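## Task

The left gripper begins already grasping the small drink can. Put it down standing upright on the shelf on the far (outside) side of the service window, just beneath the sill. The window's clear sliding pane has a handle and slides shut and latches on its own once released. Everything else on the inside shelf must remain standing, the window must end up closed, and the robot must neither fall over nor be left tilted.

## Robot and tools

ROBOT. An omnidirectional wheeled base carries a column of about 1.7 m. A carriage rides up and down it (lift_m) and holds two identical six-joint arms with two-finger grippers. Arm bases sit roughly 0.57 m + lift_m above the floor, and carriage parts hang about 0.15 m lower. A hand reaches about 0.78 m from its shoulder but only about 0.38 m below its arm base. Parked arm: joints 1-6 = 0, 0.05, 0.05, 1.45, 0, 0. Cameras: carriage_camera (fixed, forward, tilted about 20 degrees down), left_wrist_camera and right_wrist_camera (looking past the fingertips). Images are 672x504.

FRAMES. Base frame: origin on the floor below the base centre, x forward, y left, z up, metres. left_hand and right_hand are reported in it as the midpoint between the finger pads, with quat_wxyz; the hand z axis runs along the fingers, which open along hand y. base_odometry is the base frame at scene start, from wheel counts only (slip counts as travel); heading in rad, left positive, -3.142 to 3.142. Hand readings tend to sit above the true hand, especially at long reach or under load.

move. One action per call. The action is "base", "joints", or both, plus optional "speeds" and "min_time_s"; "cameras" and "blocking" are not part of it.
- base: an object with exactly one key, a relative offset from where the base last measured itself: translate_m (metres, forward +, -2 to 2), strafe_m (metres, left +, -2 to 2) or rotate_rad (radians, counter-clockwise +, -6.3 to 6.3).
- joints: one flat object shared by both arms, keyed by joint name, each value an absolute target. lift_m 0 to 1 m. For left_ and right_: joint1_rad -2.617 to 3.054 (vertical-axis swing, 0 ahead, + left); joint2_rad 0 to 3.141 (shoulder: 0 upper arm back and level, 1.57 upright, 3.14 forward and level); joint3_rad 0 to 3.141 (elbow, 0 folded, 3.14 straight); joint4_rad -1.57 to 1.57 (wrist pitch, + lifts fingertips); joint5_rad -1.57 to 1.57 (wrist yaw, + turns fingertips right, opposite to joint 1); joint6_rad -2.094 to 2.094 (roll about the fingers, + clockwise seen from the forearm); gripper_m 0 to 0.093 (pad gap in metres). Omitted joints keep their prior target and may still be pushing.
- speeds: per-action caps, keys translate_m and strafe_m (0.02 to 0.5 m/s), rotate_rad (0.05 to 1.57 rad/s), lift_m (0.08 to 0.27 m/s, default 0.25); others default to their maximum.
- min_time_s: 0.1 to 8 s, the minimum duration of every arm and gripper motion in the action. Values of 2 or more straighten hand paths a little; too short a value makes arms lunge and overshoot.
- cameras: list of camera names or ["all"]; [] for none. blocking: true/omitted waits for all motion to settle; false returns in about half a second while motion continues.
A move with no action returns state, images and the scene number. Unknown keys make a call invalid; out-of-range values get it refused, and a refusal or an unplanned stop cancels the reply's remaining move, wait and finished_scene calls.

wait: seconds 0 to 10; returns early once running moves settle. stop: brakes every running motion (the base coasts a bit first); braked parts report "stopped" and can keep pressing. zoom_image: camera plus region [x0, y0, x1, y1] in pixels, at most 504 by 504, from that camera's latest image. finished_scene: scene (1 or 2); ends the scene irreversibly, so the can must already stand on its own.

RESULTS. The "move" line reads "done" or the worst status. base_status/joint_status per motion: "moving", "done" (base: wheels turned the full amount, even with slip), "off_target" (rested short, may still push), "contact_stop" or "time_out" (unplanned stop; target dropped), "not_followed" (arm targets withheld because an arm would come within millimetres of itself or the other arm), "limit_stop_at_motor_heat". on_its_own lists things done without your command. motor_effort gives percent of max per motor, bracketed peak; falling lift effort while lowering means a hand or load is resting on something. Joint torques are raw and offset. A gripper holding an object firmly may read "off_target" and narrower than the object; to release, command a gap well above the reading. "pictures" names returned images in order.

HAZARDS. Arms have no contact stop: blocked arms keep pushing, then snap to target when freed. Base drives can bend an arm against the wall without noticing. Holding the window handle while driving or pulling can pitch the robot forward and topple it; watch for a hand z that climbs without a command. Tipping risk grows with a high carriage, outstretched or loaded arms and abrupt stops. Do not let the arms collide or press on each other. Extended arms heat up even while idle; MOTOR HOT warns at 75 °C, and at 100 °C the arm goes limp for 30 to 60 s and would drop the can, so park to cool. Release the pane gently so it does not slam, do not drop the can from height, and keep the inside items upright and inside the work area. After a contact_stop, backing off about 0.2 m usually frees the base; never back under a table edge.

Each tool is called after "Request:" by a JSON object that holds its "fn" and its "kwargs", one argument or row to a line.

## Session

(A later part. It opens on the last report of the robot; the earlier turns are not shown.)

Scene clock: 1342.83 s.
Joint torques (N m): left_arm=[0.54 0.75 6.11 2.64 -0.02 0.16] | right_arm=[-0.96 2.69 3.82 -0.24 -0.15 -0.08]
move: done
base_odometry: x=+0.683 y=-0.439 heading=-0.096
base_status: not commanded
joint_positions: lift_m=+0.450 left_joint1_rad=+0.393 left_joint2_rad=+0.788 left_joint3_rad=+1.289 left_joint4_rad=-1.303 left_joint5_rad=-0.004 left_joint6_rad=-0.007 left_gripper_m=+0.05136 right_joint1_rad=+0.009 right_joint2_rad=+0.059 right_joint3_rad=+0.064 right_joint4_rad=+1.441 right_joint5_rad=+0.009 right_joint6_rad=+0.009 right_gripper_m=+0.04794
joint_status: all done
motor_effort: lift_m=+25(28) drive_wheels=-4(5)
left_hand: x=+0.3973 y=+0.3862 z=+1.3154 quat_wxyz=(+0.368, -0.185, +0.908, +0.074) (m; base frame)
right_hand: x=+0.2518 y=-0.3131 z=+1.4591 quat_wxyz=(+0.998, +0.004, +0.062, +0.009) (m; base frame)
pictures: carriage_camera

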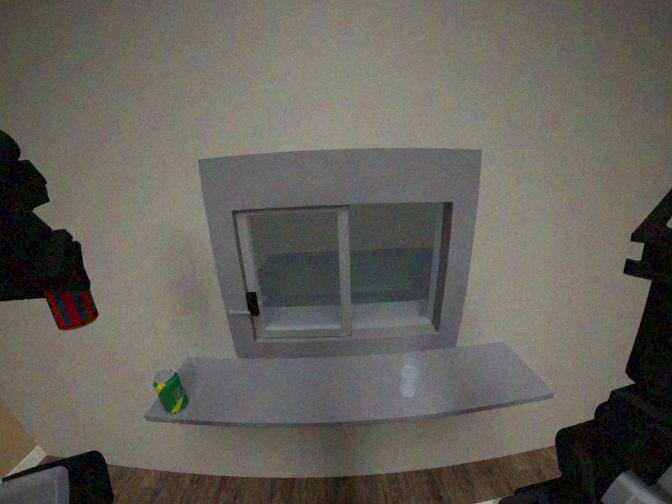

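Request:
{"fn": "move", "kwargs": {
  "cameras": ["left_wrist_camera", "carriage_camera"]
}}

Request:
{"fn": "zoom_image", "kwargs": {
  "camera": "carriage_camera",
  "region": [220, 270, 290, 330]
}}

Scene clock: 1374.67 s.
Joint torques (N m): left_arm=[0.53 0.68 6.23 2.67 -0.03 0.15] | right_arm=[-0.96 2.69 3.81 -0.23 -0.12 -0.08]
base_odometry: x=+0.683 y=-0.439 heading=-0.096
base_status: not commanded
joint_positions: lift_m=+0.450 left_joint1_rad=+0.393 left_joint2_rad=+0.788 left_joint3_rad=+1.289 left_joint4_rad=-1.303 left_joint5_rad=-0.004 left_joint6_rad=-0.007 left_gripper_m=+0.05136 right_joint1_rad=+0.009 right_joint2_rad=+0.059 right_joint3_rad=+0.064 right_joint4_rad=+1.441 right_joint5_rad=+0.008 right_joint6_rad=+0.009 right_gripper_m=+0.04794
joint_status: all done
motor_effort: lift_m=+26(28) drive_wheels=-4(5)
left_hand: x=+0.3973 y=+0.3862 z=+1.3154 quat_wxyz=(+0.368, -0.185, +0.908, +0.074) (m; base frame)
right_hand: x=+0.2518 y=-0.3130 z=+1.4591 quat_wxyz=(+0.998, +0.004, +0.062, +0.009) (m; base frame)
pictures: carriage_camera, left_wrist_camera

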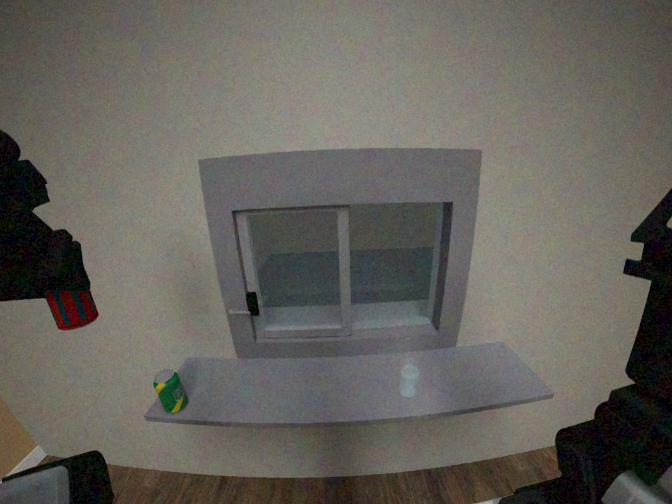

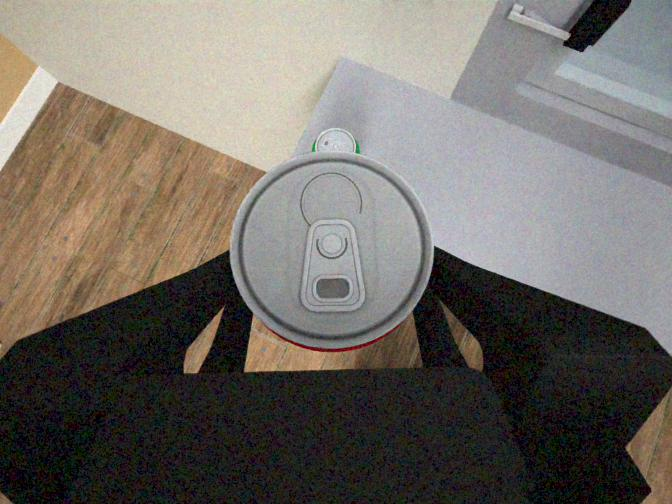

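Scaled by 7.200 from the camera's 672x504 image, which has a finer 960x720 frame.

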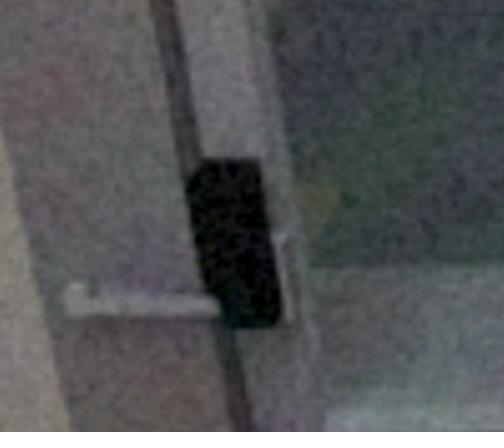

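Request:
{"fn": "zoom_image", "kwargs": {
  "camera": "left_wrist_camera",
  "region": [490, 0, 650, 80]
}}

Scaled by 3.150 from the camera's 672x504 image, which has a finer 960x720 frame.

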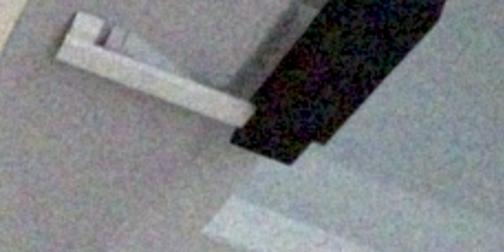

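Request:
{"fn": "move", "kwargs": {
  "joints": {"lift_m": 0.06},
  "cameras": ["carriage_camera"]
}}

Request:
{"fn": "zoom_image", "kwargs": {
  "camera": "carriage_camera",
  "region": [210, 110, 290, 180]
}}

Scene clock: 1423.03 s.
Joint torques (N m): left_arm=[0.5 0.7 6.28 2.73 -0.02 0.13] | right_arm=[-0.98 2.84 4.27 -0.28 -0.1 -0.08]
move: done
base_odometry: x=+0.683 y=-0.439 heading=-0.096
base_status: not commanded
joint_positions: lift_m=+0.060 left_joint1_rad=+0.393 left_joint2_rad=+0.788 left_joint3_rad=+1.290 left_joint4_rad=-1.310 left_joint5_rad=-0.004 left_joint6_rad=-0.007 left_gripper_m=+0.05136 right_joint1_rad=+0.009 right_joint2_rad=+0.056 right_joint3_rad=+0.059 right_joint4_rad=+1.443 right_joint5_rad=+0.007 right_joint6_rad=+0.008 right_gripper_m=+0.04794
joint_status: all done
motor_effort: lift_m=+25(29) drive_wheels=+2(4)
left_hand: x=+0.3961 y=+0.3857 z=+0.9243 quat_wxyz=(+0.365, -0.185, +0.910, +0.073) (m; base frame)
right_hand: x=+0.2517 y=-0.3127 z=+1.0678 quat_wxyz=(+0.998, +0.003, +0.062, +0.009) (m; base frame)
pictures: carriage_camera

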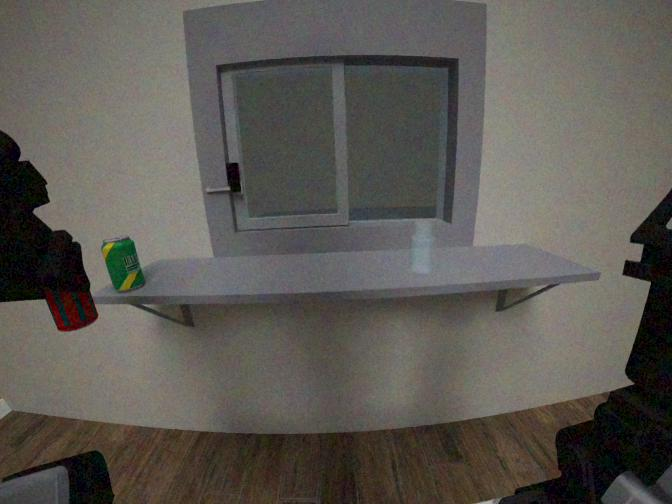

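Scaled by 6.300 from the camera's 672x504 image, which has a finer 960x720 frame.

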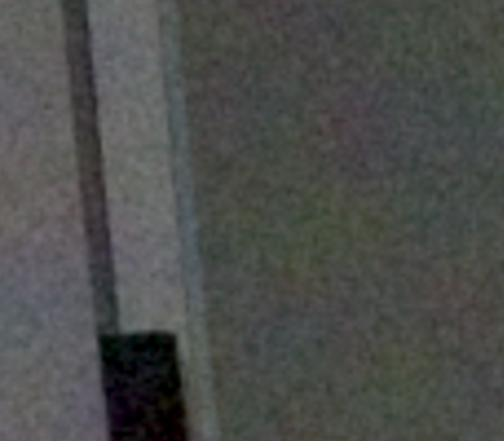

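Request:
{"fn": "zoom_image", "kwargs": {
  "camera": "carriage_camera",
  "region": [195, 155, 255, 205]
}}

Scaled by 8.400 from the camera's 672x504 image, which has a finer 960x720 frame.

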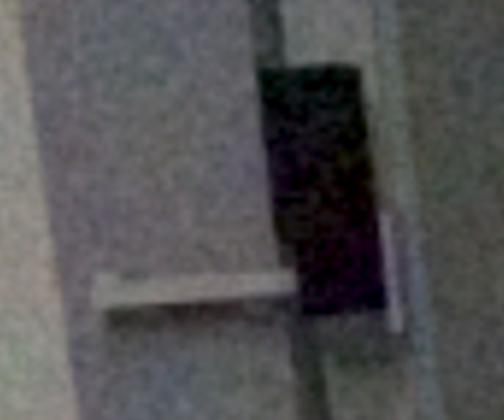

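Request:
{"fn": "move", "kwargs": {
  "joints": {"lift_m": 0.458, "right_joint1_rad": 1.2, "right_joint2_rad": 0.05, "right_joint3_rad": 0.06, "right_joint4_rad": 1.43, "right_joint5_rad": 0.0, "right_joint6_rad": 0.0},
  "cameras": []
}}

Request:
{"fn": "move", "kwargs": {
  "base": {"translate_m": 0.25},
  "speeds": {"translate_m": 0.12},
  "cameras": ["carriage_camera"]
}}

Request:
{"fn": "move", "kwargs": {
  "joints": {"right_joint1_rad": 1.205, "right_joint2_rad": 2.066, "right_joint3_rad": 1.174, "right_joint4_rad": 0.492, "right_joint5_rad": 0.332, "right_joint6_rad": 0.0, "right_gripper_m": 0.06},
  "min_time_s": 2.5,
  "cameras": ["carriage_camera", "right_wrist_camera"]
}}

Scene clock: 1689.47 s.
Joint torques (N m): left_arm=[0.61 0.68 6.12 2.58 -0.03 0.15] | right_arm=[0.43 2.89 5 -0.4 -0.1 -0.07]
move: done
base_odometry: x=+0.683 y=-0.439 heading=-0.096
base_status: not commanded
joint_positions: lift_m=+0.458 left_joint1_rad=+0.393 left_joint2_rad=+0.788 left_joint3_rad=+1.290 left_joint4_rad=-1.295 left_joint5_rad=-0.004 left_joint6_rad=-0.007 left_gripper_m=+0.05136 right_joint1_rad=+1.193 right_joint2_rad=+0.056 right_joint3_rad=+0.059 right_joint4_rad=+1.438 right_joint5_rad=+0.005 right_joint6_rad=+0.008 right_gripper_m=+0.04794
joint_status: all done
motor_effort: lift_m=+27(31) drive_wheels=+2(4)
left_hand: x=+0.3985 y=+0.3867 z=+1.3251 quat_wxyz=(+0.371, -0.185, +0.907, +0.074) (m; base frame)
right_hand: x=+0.2329 y=-0.2814 z=+1.4658 quat_wxyz=(+0.824, -0.034, +0.055, +0.563) (m; base frame)
pictures: none
No camera images: "cameras" was empty.

Scene clock: 1692.33 s.
Joint torques (N m): left_arm=[0.75 0.61 6.15 2.61 -0.01 0.16] | right_arm=[0.44 2.88 5.03 -0.38 -0.09 -0.08]
move: done
base_odometry: x=+0.931 y=-0.463 heading=-0.097
base_status: done
joint_positions: lift_m=+0.458 left_joint1_rad=+0.393 left_joint2_rad=+0.788 left_joint3_rad=+1.290 left_joint4_rad=-1.298 left_joint5_rad=-0.004 left_joint6_rad=-0.007 left_gripper_m=+0.05136 right_joint1_rad=+1.193 right_joint2_rad=+0.056 right_joint3_rad=+0.059 right_joint4_rad=+1.437 right_joint5_rad=+0.005 right_joint6_rad=+0.008 right_gripper_m=+0.04794
joint_status: not commanded
motor_effort: lift_m=+24(29) drive_wheels=-5(9)
left_hand: x=+0.3980 y=+0.3865 z=+1.3246 quat_wxyz=(+0.370, -0.185, +0.907, +0.074) (m; base frame)
right_hand: x=+0.2329 y=-0.2811 z=+1.4657 quat_wxyz=(+0.824, -0.034, +0.055, +0.563) (m; base frame)
pictures: carriage_camera

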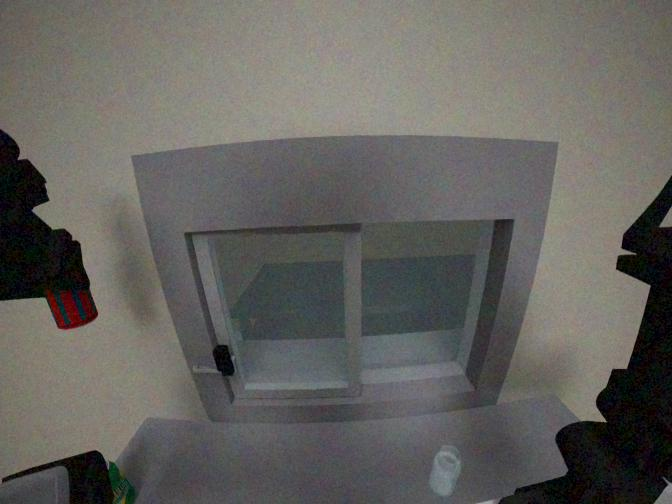

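Scene clock: 1695.13 s.
Joint torques (N m): left_arm=[0.55 0.66 6.19 2.63 -0.04 0.15] | right_arm=[0.55 -7.53 8.35 2.08 0.12 -0.07]
move: done
base_odometry: x=+0.931 y=-0.463 heading=-0.097
base_status: not commanded
joint_positions: lift_m=+0.458 left_joint1_rad=+0.393 left_joint2_rad=+0.788 left_joint3_rad=+1.290 left_joint4_rad=-1.299 left_joint5_rad=-0.004 left_joint6_rad=-0.007 left_gripper_m=+0.05136 right_joint1_rad=+1.196 right_joint2_rad=+2.052 right_joint3_rad=+1.143 right_joint4_rad=+0.498 right_joint5_rad=+0.323 right_joint6_rad=+0.008 right_gripper_m=+0.05992
joint_status: all done
motor_effort: lift_m=+26(28) drive_wheels=-5(5)
left_hand: x=+0.3980 y=+0.3864 z=+1.3245 quat_wxyz=(+0.370, -0.185, +0.908, +0.074) (m; base frame)
right_hand: x=+0.4757 y=+0.1883 z=+1.1261 quat_wxyz=(+0.522, -0.389, +0.734, +0.195) (m; base frame)
pictures: carriage_camera, right_wrist_camera

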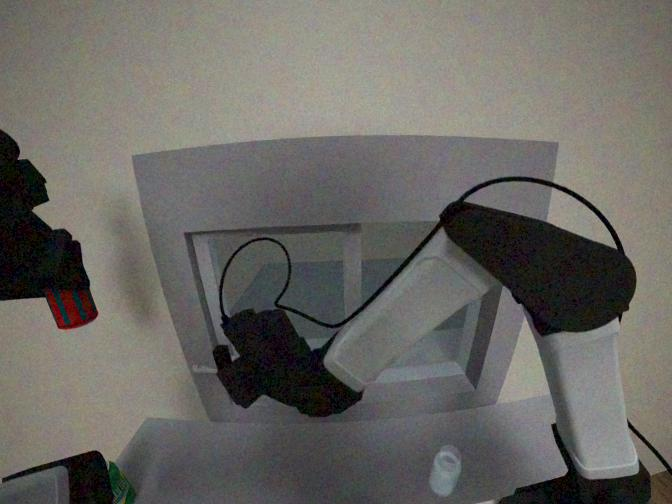

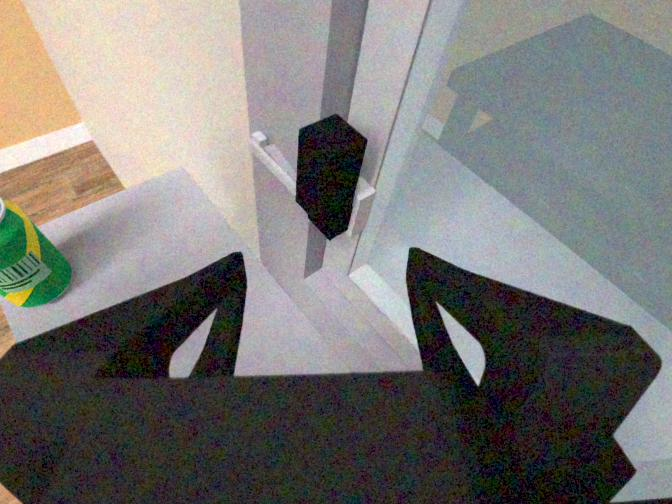

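Request:
{"fn": "zoom_image", "kwargs": {
  "camera": "right_wrist_camera",
  "region": [235, 100, 395, 260]
}}

Request:
{"fn": "move", "kwargs": {
  "joints": {"right_joint1_rad": 1.332, "right_joint2_rad": 2.433, "right_joint3_rad": 1.726, "right_joint4_rad": 0.150, "right_joint5_rad": 0.773, "right_joint6_rad": 0.407, "right_gripper_m": 0.07},
  "min_time_s": 2,
  "cameras": ["right_wrist_camera"]
}}

Scaled by 3.150 from the camera's 672x504 image, which has a finer 960x720 frame.

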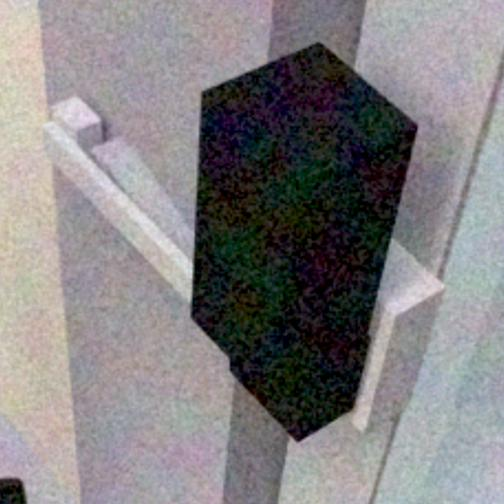

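Scene clock: 1702.23 s.
Joint torques (N m): left_arm=[0.58 0.59 6.26 2.59 -0.04 0.14] | right_arm=[0.55 -9.59 8.79 1.77 0.28 0.14]
move: done
base_odometry: x=+0.931 y=-0.463 heading=-0.097
base_status: not commanded
joint_positions: lift_m=+0.458 left_joint1_rad=+0.393 left_joint2_rad=+0.788 left_joint3_rad=+1.290 left_joint4_rad=-1.299 left_joint5_rad=-0.004 left_joint6_rad=-0.007 left_gripper_m=+0.05136 right_joint1_rad=+1.324 right_joint2_rad=+2.414 right_joint3_rad=+1.693 right_joint4_rad=+0.157 right_joint5_rad=+0.764 right_joint6_rad=+0.397 right_gripper_m=+0.06991
joint_status: all done
motor_effort: lift_m=+25(28) drive_wheels=-5(5)
left_hand: x=+0.3980 y=+0.3864 z=+1.3245 quat_wxyz=(+0.370, -0.185, +0.908, +0.074) (m; base frame)
right_hand: x=+0.4857 y=+0.2497 z=+1.0968 quat_wxyz=(+0.540, -0.202, +0.807, +0.127) (m; base frame)
pictures: right_wrist_camera

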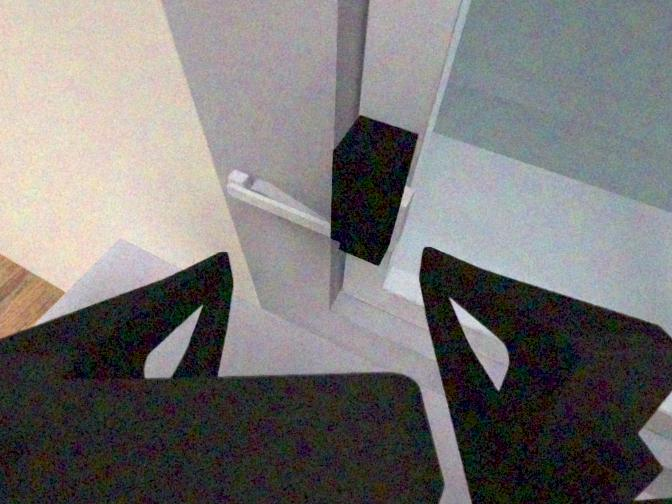

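Request:
{"fn": "move", "kwargs": {
  "joints": {"right_joint1_rad": 1.284, "right_joint2_rad": 2.722, "right_joint3_rad": 2.323, "right_joint4_rad": -0.364, "right_joint5_rad": 0.984, "right_joint6_rad": 0.685, "right_gripper_m": 0.055},
  "min_time_s": 2,
  "cameras": ["right_wrist_camera"]
}}

Scene clock: 1711.53 s.
Joint torques (N m): left_arm=[0.61 0.64 6.24 2.63 -0.02 0.13] | right_arm=[-2.85 -10.48 8.98 1.52 0.72 0.06]
move: off_target
base_odometry: x=+0.931 y=-0.463 heading=-0.097
base_status: not commanded
joint_positions: lift_m=+0.458 left_joint1_rad=+0.393 left_joint2_rad=+0.788 left_joint3_rad=+1.290 left_joint4_rad=-1.299 left_joint5_rad=-0.004 left_joint6_rad=-0.007 left_gripper_m=+0.05136 right_joint1_rad=+1.315 right_joint2_rad=+2.696 right_joint3_rad=+2.291 right_joint4_rad=-0.361 right_joint5_rad=+0.949 right_joint6_rad=+0.678 right_gripper_m=+0.05507
joint_status: right_joint1_rad off_target (ended at +1.316, target +1.284); right_joint5_rad off_target (ended at +0.949, target +0.984); the others done
motor_effort: lift_m=+25(28) drive_wheels=+2(5)
left_hand: x=+0.3980 y=+0.3864 z=+1.3245 quat_wxyz=(+0.370, -0.185, +0.908, +0.074) (m; base frame)
right_hand: x=+0.5166 y=+0.2653 z=+1.0952 quat_wxyz=(+0.542, -0.086, +0.833, +0.064) (m; base frame)
pictures: right_wrist_camera

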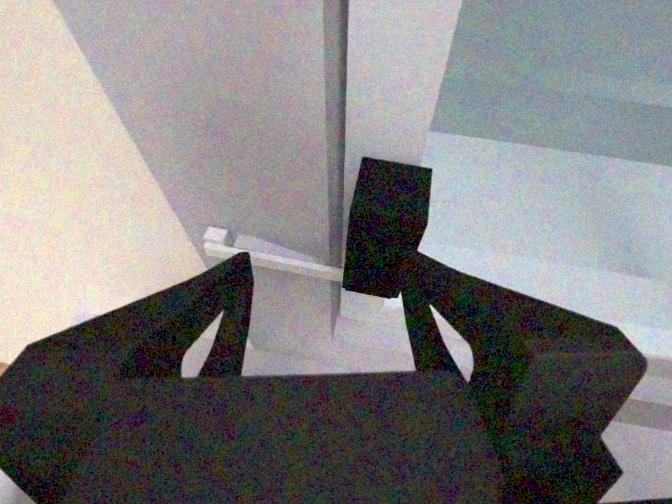

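Request:
{"fn": "move", "kwargs": {
  "joints": {"right_joint1_rad": 1.342, "right_joint2_rad": 2.591, "right_joint3_rad": 2.107, "right_joint4_rad": -0.315, "right_joint5_rad": 1.012, "right_joint6_rad": 0.737, "right_gripper_m": 0.055},
  "min_time_s": 1.0,
  "cameras": ["right_wrist_camera"]
}}

Request:
{"fn": "move", "kwargs": {
  "joints": {"right_joint1_rad": 1.247, "right_joint2_rad": 2.6745, "right_joint3_rad": 2.228, "right_joint4_rad": -0.275, "right_joint5_rad": 0.942, "right_joint6_rad": 0.6215, "right_gripper_m": 0.055},
  "min_time_s": 1.5,
  "cameras": ["right_wrist_camera"]
}}

Scene clock: 1737.57 s.
Joint torques (N m): left_arm=[0.73 0.7 6.17 2.62 -0.04 0.15] | right_arm=[0.44 -15.73 4.72 1.54 0.48 0.11]
move: done
base_odometry: x=+0.931 y=-0.463 heading=-0.097
base_status: not commanded
joint_positions: lift_m=+0.458 left_joint1_rad=+0.393 left_joint2_rad=+0.788 left_joint3_rad=+1.290 left_joint4_rad=-1.299 left_joint5_rad=-0.004 left_joint6_rad=-0.007 left_gripper_m=+0.05136 right_joint1_rad=+1.335 right_joint2_rad=+2.639 right_joint3_rad=+2.124 right_joint4_rad=-0.325 right_joint5_rad=+1.004 right_joint6_rad=+0.727 right_gripper_m=+0.05507
joint_status: all done
motor_effort: lift_m=+25(28) drive_wheels=+2(2)
left_hand: x=+0.3980 y=+0.3864 z=+1.3245 quat_wxyz=(+0.370, -0.185, +0.908, +0.074) (m; base frame)
right_hand: x=+0.5041 y=+0.2430 z=+1.0785 quat_wxyz=(+0.547, -0.081, +0.833, +0.038) (m; base frame)
pictures: right_wrist_camera

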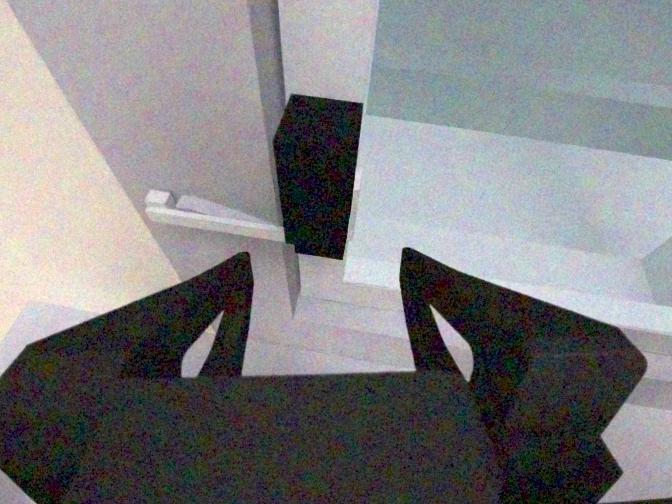

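Scene clock: 1739.37 s.
Joint torques (N m): left_arm=[0.59 0.61 6.15 2.62 -0.06 0.16] | right_arm=[-0.79 -10.84 9.18 1.69 0.26 -0.11]
move: done
base_odometry: x=+0.931 y=-0.463 heading=-0.097
base_status: not commanded
joint_positions: lift_m=+0.458 left_joint1_rad=+0.393 left_joint2_rad=+0.788 left_joint3_rad=+1.290 left_joint4_rad=-1.299 left_joint5_rad=-0.004 left_joint6_rad=-0.007 left_gripper_m=+0.05136 right_joint1_rad=+1.254 right_joint2_rad=+2.655 right_joint3_rad=+2.193 right_joint4_rad=-0.287 right_joint5_rad=+0.950 right_joint6_rad=+0.631 right_gripper_m=+0.05507
joint_status: all done
motor_effort: lift_m=+23(28) drive_wheels=+2(2)
left_hand: x=+0.3980 y=+0.3864 z=+1.3245 quat_wxyz=(+0.370, -0.185, +0.908, +0.074) (m; base frame)
right_hand: x=+0.5496 y=+0.2408 z=+1.0932 quat_wxyz=(+0.548, -0.076, +0.832, +0.041) (m; base frame)
pictures: right_wrist_camera

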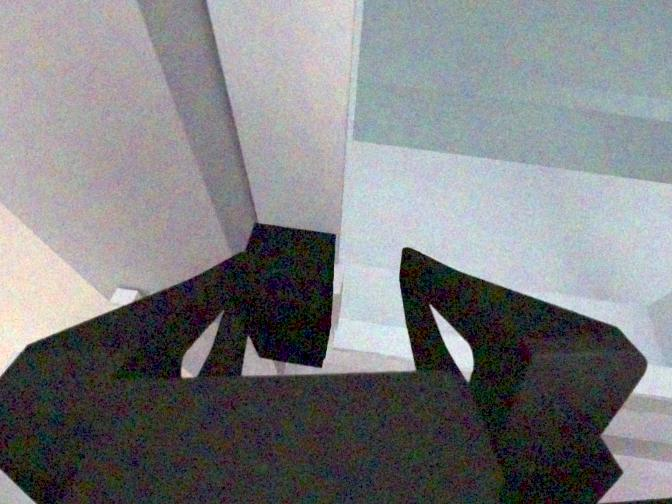

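Request:
{"fn": "move", "kwargs": {
  "joints": {"right_joint1_rad": 1.234, "right_joint2_rad": 2.562, "right_joint3_rad": 2.024, "right_joint4_rad": -0.178, "right_joint5_rad": 0.932, "right_joint6_rad": 0.608},
  "min_time_s": 1.2,
  "cameras": ["right_wrist_camera"]
}}

Request:
{"fn": "move", "kwargs": {
  "joints": {"right_joint1_rad": 1.2227, "right_joint2_rad": 2.464, "right_joint3_rad": 1.837, "right_joint4_rad": -0.066, "right_joint5_rad": 0.923, "right_joint6_rad": 0.594},
  "min_time_s": 1.2,
  "cameras": ["right_wrist_camera"]
}}

Scene clock: 1749.13 s.
Joint torques (N m): left_arm=[0.57 0.73 6.15 2.61 -0.02 0.16] | right_arm=[-1.5 -16.16 4.75 1.58 0.43 -0.1]
move: done
base_odometry: x=+0.931 y=-0.463 heading=-0.097
base_status: not commanded
joint_positions: lift_m=+0.458 left_joint1_rad=+0.393 left_joint2_rad=+0.788 left_joint3_rad=+1.290 left_joint4_rad=-1.299 left_joint5_rad=-0.004 left_joint6_rad=-0.007 left_gripper_m=+0.05136 right_joint1_rad=+1.250 right_joint2_rad=+2.616 right_joint3_rad=+2.041 right_joint4_rad=-0.178 right_joint5_rad=+0.923 right_joint6_rad=+0.618 right_gripper_m=+0.05507
joint_status: all done
motor_effort: lift_m=+25(29) drive_wheels=+2(2)
left_hand: x=+0.3980 y=+0.3864 z=+1.3245 quat_wxyz=(+0.370, -0.185, +0.908, +0.074) (m; base frame)
right_hand: x=+0.5464 y=+0.2299 z=+1.0714 quat_wxyz=(+0.540, -0.087, +0.836, +0.043) (m; base frame)
pictures: right_wrist_camera

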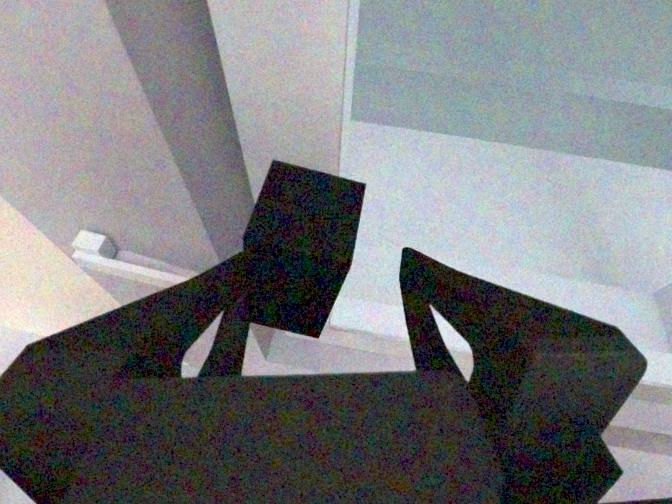

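Scene clock: 1750.63 s.
Joint torques (N m): left_arm=[0.57 0.61 6.22 2.63 -0.01 0.13] | right_arm=[-1.5 -15.38 4.64 1.55 0.41 -0.07]
move: done
base_odometry: x=+0.931 y=-0.463 heading=-0.097
base_status: not commanded
joint_positions: lift_m=+0.458 left_joint1_rad=+0.393 left_joint2_rad=+0.788 left_joint3_rad=+1.290 left_joint4_rad=-1.299 left_joint5_rad=-0.004 left_joint6_rad=-0.007 left_gripper_m=+0.05136 right_joint1_rad=+1.238 right_joint2_rad=+2.515 right_joint3_rad=+1.855 right_joint4_rad=-0.066 right_joint5_rad=+0.915 right_joint6_rad=+0.605 right_gripper_m=+0.05507
joint_status: all done
motor_effort: lift_m=+24(28) drive_wheels=+2(2)
left_hand: x=+0.3980 y=+0.3864 z=+1.3245 quat_wxyz=(+0.370, -0.185, +0.908, +0.074) (m; base frame)
right_hand: x=+0.5456 y=+0.2092 z=+1.0766 quat_wxyz=(+0.543, -0.083, +0.834, +0.049) (m; base frame)
pictures: right_wrist_camera

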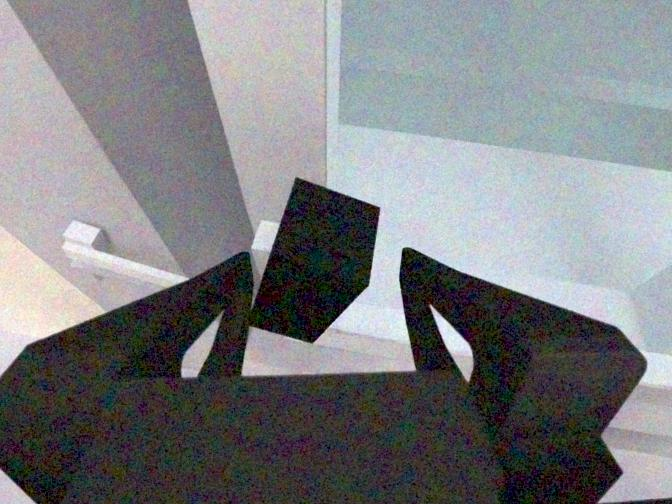

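Request:
{"fn": "move", "kwargs": {
  "joints": {"right_joint1_rad": 1.187, "right_joint2_rad": 2.255, "right_joint3_rad": 1.483, "right_joint4_rad": 0.11, "right_joint5_rad": 0.911, "right_joint6_rad": 0.555},
  "min_time_s": 1.5,
  "cameras": ["right_wrist_camera"]
}}

Request:
{"fn": "move", "kwargs": {
  "joints": {"right_joint1_rad": 1.14, "right_joint2_rad": 2.111, "right_joint3_rad": 1.22, "right_joint4_rad": 0.263, "right_joint5_rad": 0.877, "right_joint6_rad": 0.512},
  "min_time_s": 1.5,
  "cameras": ["right_wrist_camera", "carriage_camera"]
}}

Scene clock: 1777.97 s.
Joint torques (N m): left_arm=[0.59 0.72 6.26 2.6 -0.01 0.16] | right_arm=[-1.29 -13.64 4.38 1.64 0.42 -0.08]
move: done
MOTOR HOT: joint 2 (shoulder) of the right arm reports 75 °C; the controller stops that arm at 100 °C. To cool a motor, set the load down, stop pushing, or move to a pose that needs little force.
base_odometry: x=+0.931 y=-0.463 heading=-0.097
base_status: not commanded
joint_positions: lift_m=+0.458 left_joint1_rad=+0.393 left_joint2_rad=+0.788 left_joint3_rad=+1.290 left_joint4_rad=-1.299 left_joint5_rad=-0.004 left_joint6_rad=-0.007 left_gripper_m=+0.05136 right_joint1_rad=+1.200 right_joint2_rad=+2.301 right_joint3_rad=+1.500 right_joint4_rad=+0.109 right_joint5_rad=+0.901 right_joint6_rad=+0.566 right_gripper_m=+0.05507
joint_status: all done
motor_effort: lift_m=+27(27) drive_wheels=+2(2)
left_hand: x=+0.3980 y=+0.3864 z=+1.3245 quat_wxyz=(+0.370, -0.185, +0.908, +0.074) (m; base frame)
right_hand: x=+0.5461 y=+0.1513 z=+1.0907 quat_wxyz=(+0.548, -0.078, +0.832, +0.046) (m; base frame)
pictures: right_wrist_camera

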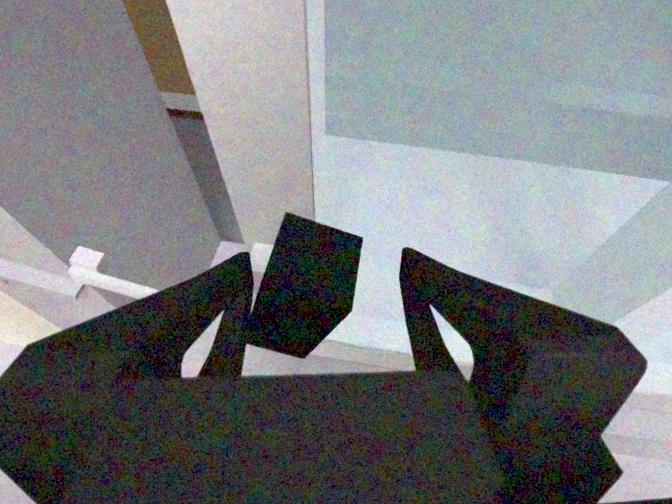

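Scene clock: 1779.77 s.
Joint torques (N m): left_arm=[0.47 0.68 6.22 2.62 -0.04 0.15] | right_arm=[-1.24 -12.11 4.12 1.72 0.34 -0.12]
move: done
MOTOR HOT: still on. Joint 2 (shoulder) of the right arm reports 75 °C.
base_odometry: x=+0.931 y=-0.463 heading=-0.097
base_status: not commanded
joint_positions: lift_m=+0.458 left_joint1_rad=+0.393 left_joint2_rad=+0.788 left_joint3_rad=+1.290 left_joint4_rad=-1.299 left_joint5_rad=-0.004 left_joint6_rad=-0.007 left_gripper_m=+0.05136 right_joint1_rad=+1.153 right_joint2_rad=+2.153 right_joint3_rad=+1.237 right_joint4_rad=+0.262 right_joint5_rad=+0.873 right_joint6_rad=+0.523 right_gripper_m=+0.05507
joint_status: all done
motor_effort: lift_m=+25(27) drive_wheels=+2(2)
left_hand: x=+0.3980 y=+0.3864 z=+1.3245 quat_wxyz=(+0.370, -0.185, +0.908, +0.074) (m; base frame)
right_hand: x=+0.5485 y=+0.0994 z=+1.0941 quat_wxyz=(+0.550, -0.073, +0.831, +0.045) (m; base frame)
pictures: carriage_camera, right_wrist_camera

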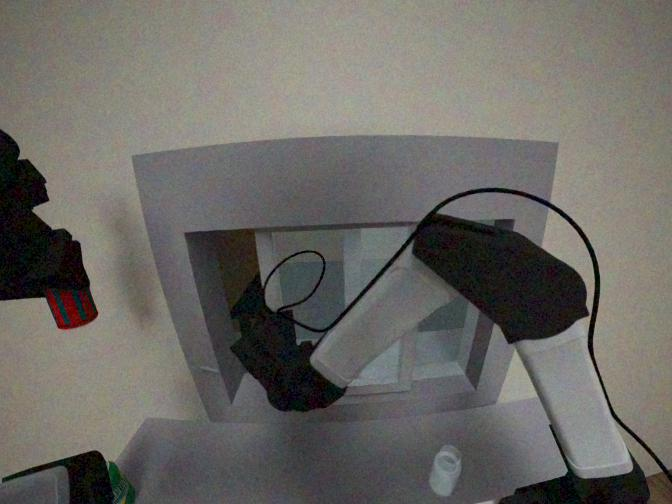

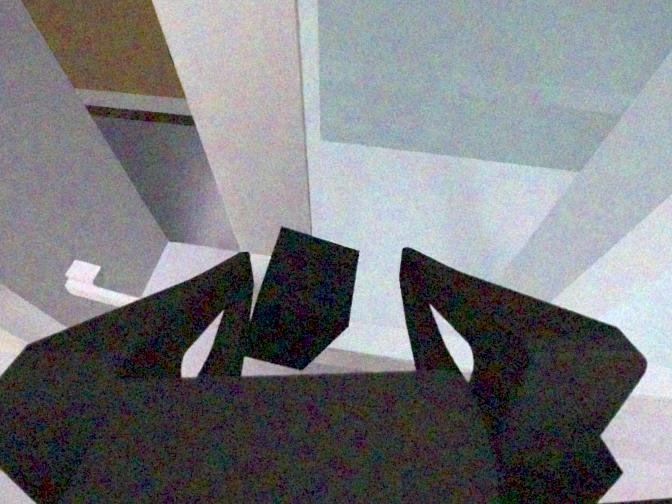

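Request:
{"fn": "move", "kwargs": {
  "joints": {"right_joint1_rad": 1.085, "right_joint2_rad": 1.981, "right_joint3_rad": 0.99, "right_joint4_rad": 0.399, "right_joint5_rad": 0.832, "right_joint6_rad": 0.463},
  "min_time_s": 1.3,
  "cameras": []
}}

Request:
{"fn": "move", "kwargs": {
  "joints": {"right_joint1_rad": 1.015, "right_joint2_rad": 1.858, "right_joint3_rad": 0.784, "right_joint4_rad": 0.521, "right_joint5_rad": 0.774, "right_joint6_rad": 0.408},
  "min_time_s": 1.3,
  "cameras": ["right_wrist_camera"]
}}

Request:
{"fn": "move", "kwargs": {
  "joints": {"right_joint1_rad": 0.963, "right_joint2_rad": 1.787, "right_joint3_rad": 0.671, "right_joint4_rad": 0.588, "right_joint5_rad": 0.731, "right_joint6_rad": 0.371},
  "min_time_s": 1.3,
  "cameras": ["right_wrist_camera", "carriage_camera"]
}}

Scene clock: 1789.03 s.
Joint torques (N m): left_arm=[0.5 0.72 6.16 2.6 -0.03 0.14] | right_arm=[-1.13 -10.63 3.95 1.75 0.29 -0.12]
move: done
MOTOR HOT: still on. Joint 2 (shoulder) of the right arm reports 80 °C.
base_odometry: x=+0.931 y=-0.463 heading=-0.097
base_status: not commanded
joint_positions: lift_m=+0.458 left_joint1_rad=+0.393 left_joint2_rad=+0.788 left_joint3_rad=+1.290 left_joint4_rad=-1.299 left_joint5_rad=-0.004 left_joint6_rad=-0.007 left_gripper_m=+0.05136 right_joint1_rad=+1.096 right_joint2_rad=+2.018 right_joint3_rad=+1.006 right_joint4_rad=+0.398 right_joint5_rad=+0.828 right_joint6_rad=+0.474 right_gripper_m=+0.05507
joint_status: all done
motor_effort: lift_m=+24(28) drive_wheels=+2(2)
left_hand: x=+0.3980 y=+0.3864 z=+1.3245 quat_wxyz=(+0.370, -0.185, +0.908, +0.074) (m; base frame)
right_hand: x=+0.5493 y=+0.0490 z=+1.0959 quat_wxyz=(+0.550, -0.072, +0.830, +0.045) (m; base frame)
pictures: none
No camera images: "cameras" was empty.

Scene clock: 1790.63 s.
Joint torques (N m): left_arm=[0.44 0.61 6.17 2.61 -0.04 0.17] | right_arm=[-1.1 -9.17 3.75 1.83 0.29 -0.09]
move: done
MOTOR HOT: still on. Joint 2 (shoulder) of the right arm reports 80 °C.
base_odometry: x=+0.931 y=-0.463 heading=-0.097
base_status: not commanded
joint_positions: lift_m=+0.458 left_joint1_rad=+0.393 left_joint2_rad=+0.788 left_joint3_rad=+1.290 left_joint4_rad=-1.299 left_joint5_rad=-0.004 left_joint6_rad=-0.007 left_gripper_m=+0.05136 right_joint1_rad=+1.026 right_joint2_rad=+1.891 right_joint3_rad=+0.800 right_joint4_rad=+0.519 right_joint5_rad=+0.770 right_joint6_rad=+0.420 right_gripper_m=+0.05507
joint_status: all done
motor_effort: lift_m=+24(28) drive_wheels=+2(2)
left_hand: x=+0.3980 y=+0.3864 z=+1.3245 quat_wxyz=(+0.370, -0.185, +0.908, +0.074) (m; base frame)
right_hand: x=+0.5497 y=-0.0012 z=+1.0976 quat_wxyz=(+0.551, -0.071, +0.830, +0.047) (m; base frame)
pictures: right_wrist_camera

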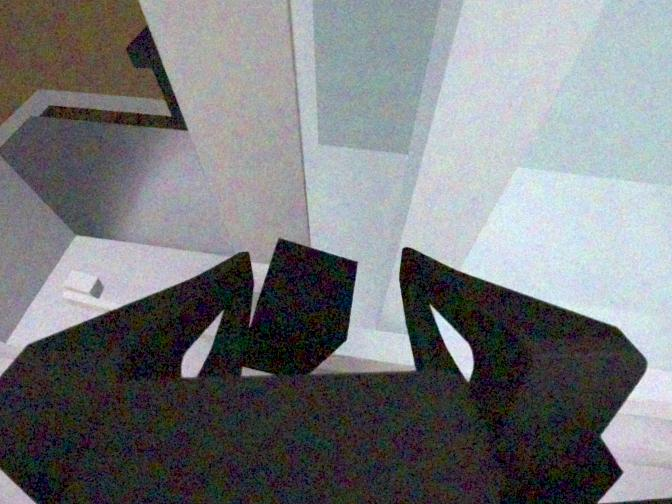

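Scene clock: 1792.23 s.
Joint torques (N m): left_arm=[0.53 0.58 6.17 2.64 -0.04 0.13] | right_arm=[-1.28 -8.24 3.58 1.9 0.27 -0.06]
move: done
MOTOR HOT: still on. Joint 2 (shoulder) of the right arm reports 79 °C.
base_odometry: x=+0.931 y=-0.463 heading=-0.097
base_status: not commanded
joint_positions: lift_m=+0.458 left_joint1_rad=+0.393 left_joint2_rad=+0.788 left_joint3_rad=+1.290 left_joint4_rad=-1.299 left_joint5_rad=-0.004 left_joint6_rad=-0.007 left_gripper_m=+0.05136 right_joint1_rad=+0.976 right_joint2_rad=+1.816 right_joint3_rad=+0.687 right_joint4_rad=+0.588 right_joint5_rad=+0.728 right_joint6_rad=+0.383 right_gripper_m=+0.05507
joint_status: all done
motor_effort: lift_m=+29(29) drive_wheels=+2(2)
left_hand: x=+0.3980 y=+0.3864 z=+1.3245 quat_wxyz=(+0.370, -0.185, +0.908, +0.074) (m; base frame)
right_hand: x=+0.5498 y=-0.0304 z=+1.0996 quat_wxyz=(+0.553, -0.070, +0.829, +0.048) (m; base frame)
pictures: carriage_camera, right_wrist_camera

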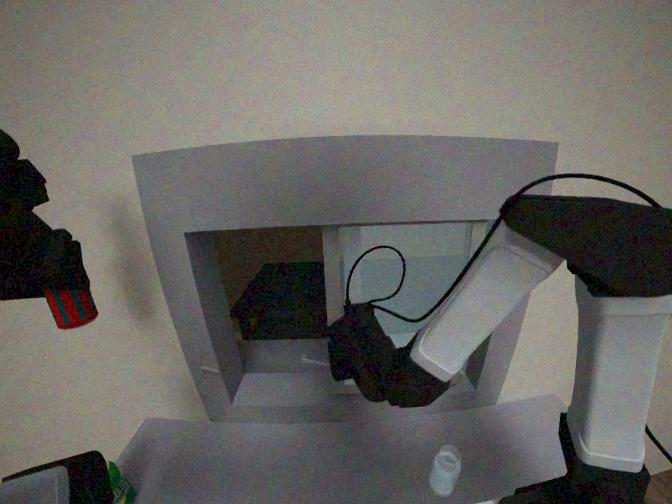

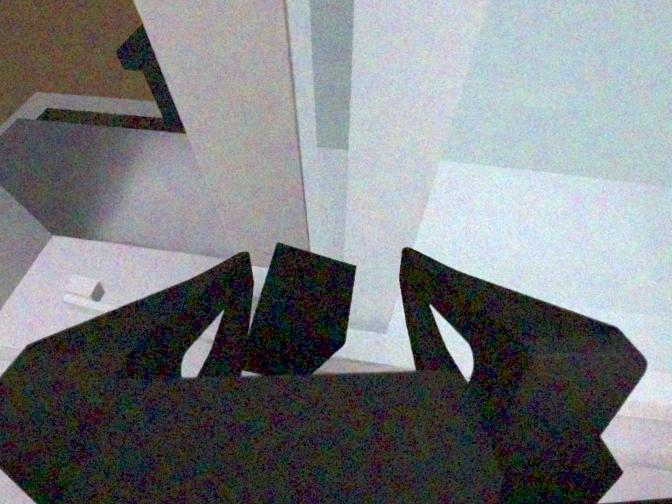

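Request:
{"fn": "move", "kwargs": {
  "joints": {"left_joint1_rad": -0.753, "left_joint2_rad": 0.96, "left_joint3_rad": 0.775, "left_joint4_rad": -0.7176, "left_joint5_rad": -0.528, "left_joint6_rad": -0.5647},
  "min_time_s": 2.5,
  "cameras": ["carriage_camera", "left_wrist_camera"]
}}

Scene clock: 1808.07 s.
Joint torques (N m): left_arm=[-0.85 -1.22 6.34 2.34 -0.74 -0.07] | right_arm=[-1.28 -8.24 3.55 1.87 0.27 -0.11]
move: off_target
MOTOR HOT: still on. Joint 2 (shoulder) of the right arm reports 76 °C.
base_odometry: x=+0.931 y=-0.463 heading=-0.097
base_status: not commanded
joint_positions: lift_m=+0.458 left_joint1_rad=-0.746 left_joint2_rad=+0.957 left_joint3_rad=+0.771 left_joint4_rad=-0.759 left_joint5_rad=-0.497 left_joint6_rad=-0.551 left_gripper_m=+0.05136 right_joint1_rad=+0.976 right_joint2_rad=+1.816 right_joint3_rad=+0.687 right_joint4_rad=+0.589 right_joint5_rad=+0.725 right_joint6_rad=+0.382 right_gripper_m=+0.05507
joint_status: left_joint4_rad off_target (ended at -0.759, target -0.718); left_joint5_rad off_target (ended at -0.497, target -0.528); the others done
motor_effort: lift_m=+26(28) drive_wheels=+2(2)
left_hand: x=+0.4618 y=+0.2011 z=+1.1899 quat_wxyz=(+0.379, +0.015, +0.925, +0.006) (m; base frame)
right_hand: x=+0.5497 y=-0.0299 z=+1.0997 quat_wxyz=(+0.553, -0.071, +0.829, +0.050) (m; base frame)
pictures: carriage_camera, left_wrist_camera

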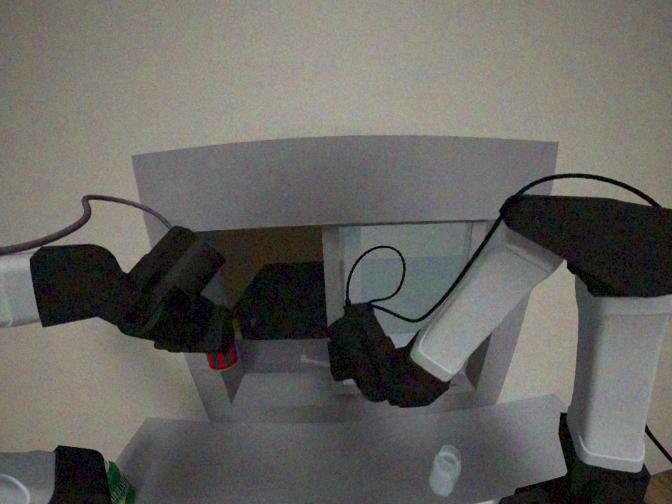

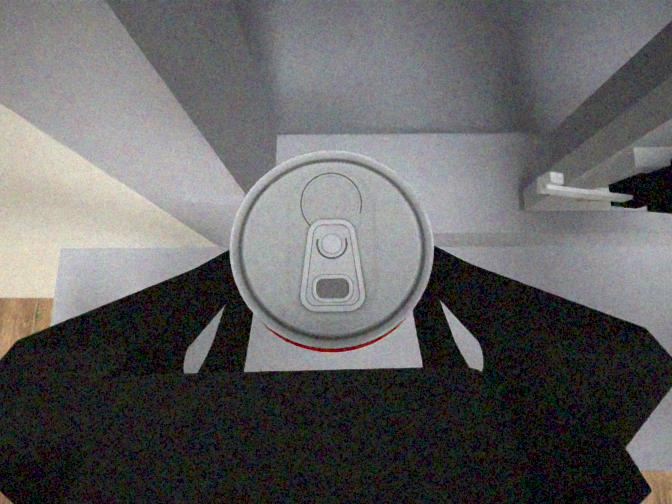

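Request:
{"fn": "move", "kwargs": {
  "joints": {"left_joint1_rad": -0.49, "left_joint2_rad": 1.672, "left_joint3_rad": 0.86, "left_joint4_rad": 0.035, "left_joint5_rad": -0.35, "left_joint6_rad": -0.345},
  "min_time_s": 2.2,
  "cameras": ["carriage_camera", "left_wrist_camera"]
}}

Scene clock: 1816.60 s.
Joint torques (N m): left_arm=[0.53 -5.63 8.1 2.56 -0.2 0.2] | right_arm=[-1.28 -8.25 3.58 1.87 0.27 -0.11]
move: off_target
MOTOR HOT: still on. Joint 2 (shoulder) of the right arm reports 75 °C.
base_odometry: x=+0.931 y=-0.463 heading=-0.097
base_status: not commanded
joint_positions: lift_m=+0.458 left_joint1_rad=-0.496 left_joint2_rad=+1.668 left_joint3_rad=+0.828 left_joint4_rad=-0.012 left_joint5_rad=-0.358 left_joint6_rad=-0.358 left_gripper_m=+0.05136 right_joint1_rad=+0.976 right_joint2_rad=+1.816 right_joint3_rad=+0.687 right_joint4_rad=+0.590 right_joint5_rad=+0.725 right_joint6_rad=+0.382 right_gripper_m=+0.05507
joint_status: left_joint4_rad off_target (ended at -0.012, target +0.035); the others done
motor_effort: lift_m=+26(28) drive_wheels=+2(2)
left_hand: x=+0.6092 y=+0.1702 z=+1.0863 quat_wxyz=(+0.384, +0.001, +0.923, +0.008) (m; base frame)
right_hand: x=+0.5497 y=-0.0298 z=+1.0997 quat_wxyz=(+0.553, -0.071, +0.829, +0.050) (m; base frame)
pictures: carriage_camera, left_wrist_camera

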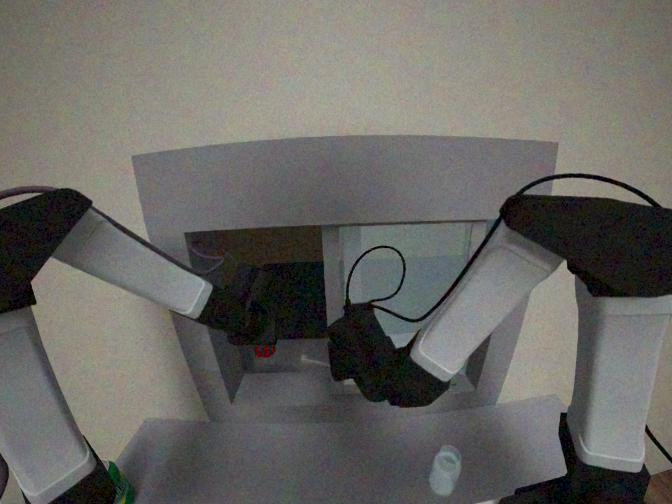

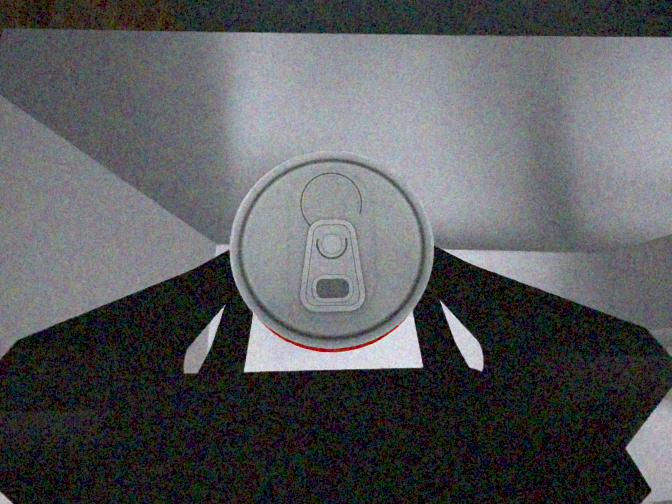

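Request:
{"fn": "move", "kwargs": {
  "joints": {"left_joint1_rad": -0.293, "left_joint2_rad": 2.55, "left_joint3_rad": 2.01, "left_joint4_rad": -0.2, "left_joint5_rad": -0.212, "left_joint6_rad": -0.195},
  "min_time_s": 2.5,
  "cameras": ["carriage_camera", "left_wrist_camera"]
}}

Scene clock: 1826.77 s.
Joint torques (N m): left_arm=[0.44 -11.4 9.05 2.5 -0.11 0.19] | right_arm=[-1.28 -8.24 3.56 1.86 0.28 -0.11]
move: done
MOTOR HOT: still on. Joint 2 (shoulder) of the right arm reports 73 °C.
base_odometry: x=+0.931 y=-0.463 heading=-0.097
base_status: not commanded
joint_positions: lift_m=+0.458 left_joint1_rad=-0.299 left_joint2_rad=+2.544 left_joint3_rad=+1.975 left_joint4_rad=-0.231 left_joint5_rad=-0.223 left_joint6_rad=-0.208 left_gripper_m=+0.05136 right_joint1_rad=+0.976 right_joint2_rad=+1.816 right_joint3_rad=+0.687 right_joint4_rad=+0.590 right_joint5_rad=+0.724 right_joint6_rad=+0.382 right_gripper_m=+0.05507
joint_status: all done
motor_effort: lift_m=+25(27) drive_wheels=+2(4)
left_hand: x=+0.8490 y=+0.1583 z=+1.0361 quat_wxyz=(+0.387, +0.000, +0.922, +0.006) (m; base frame)
right_hand: x=+0.5497 y=-0.0296 z=+1.0998 quat_wxyz=(+0.553, -0.071, +0.829, +0.050) (m; base frame)
pictures: carriage_camera, left_wrist_camera

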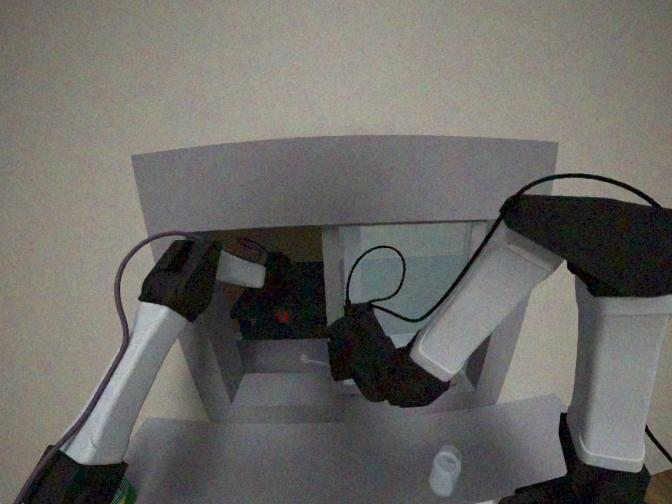

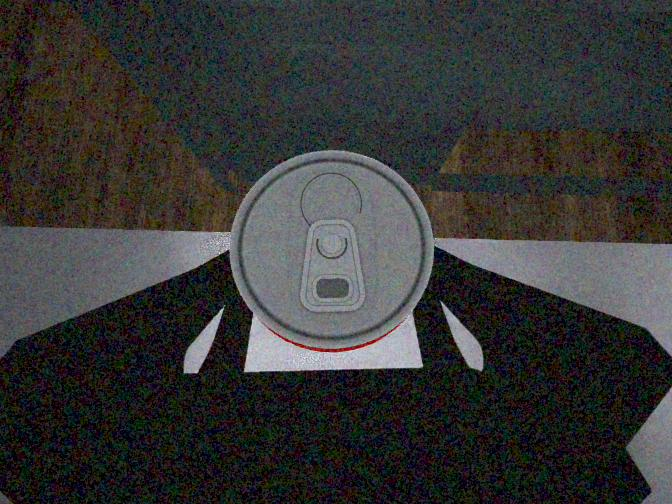

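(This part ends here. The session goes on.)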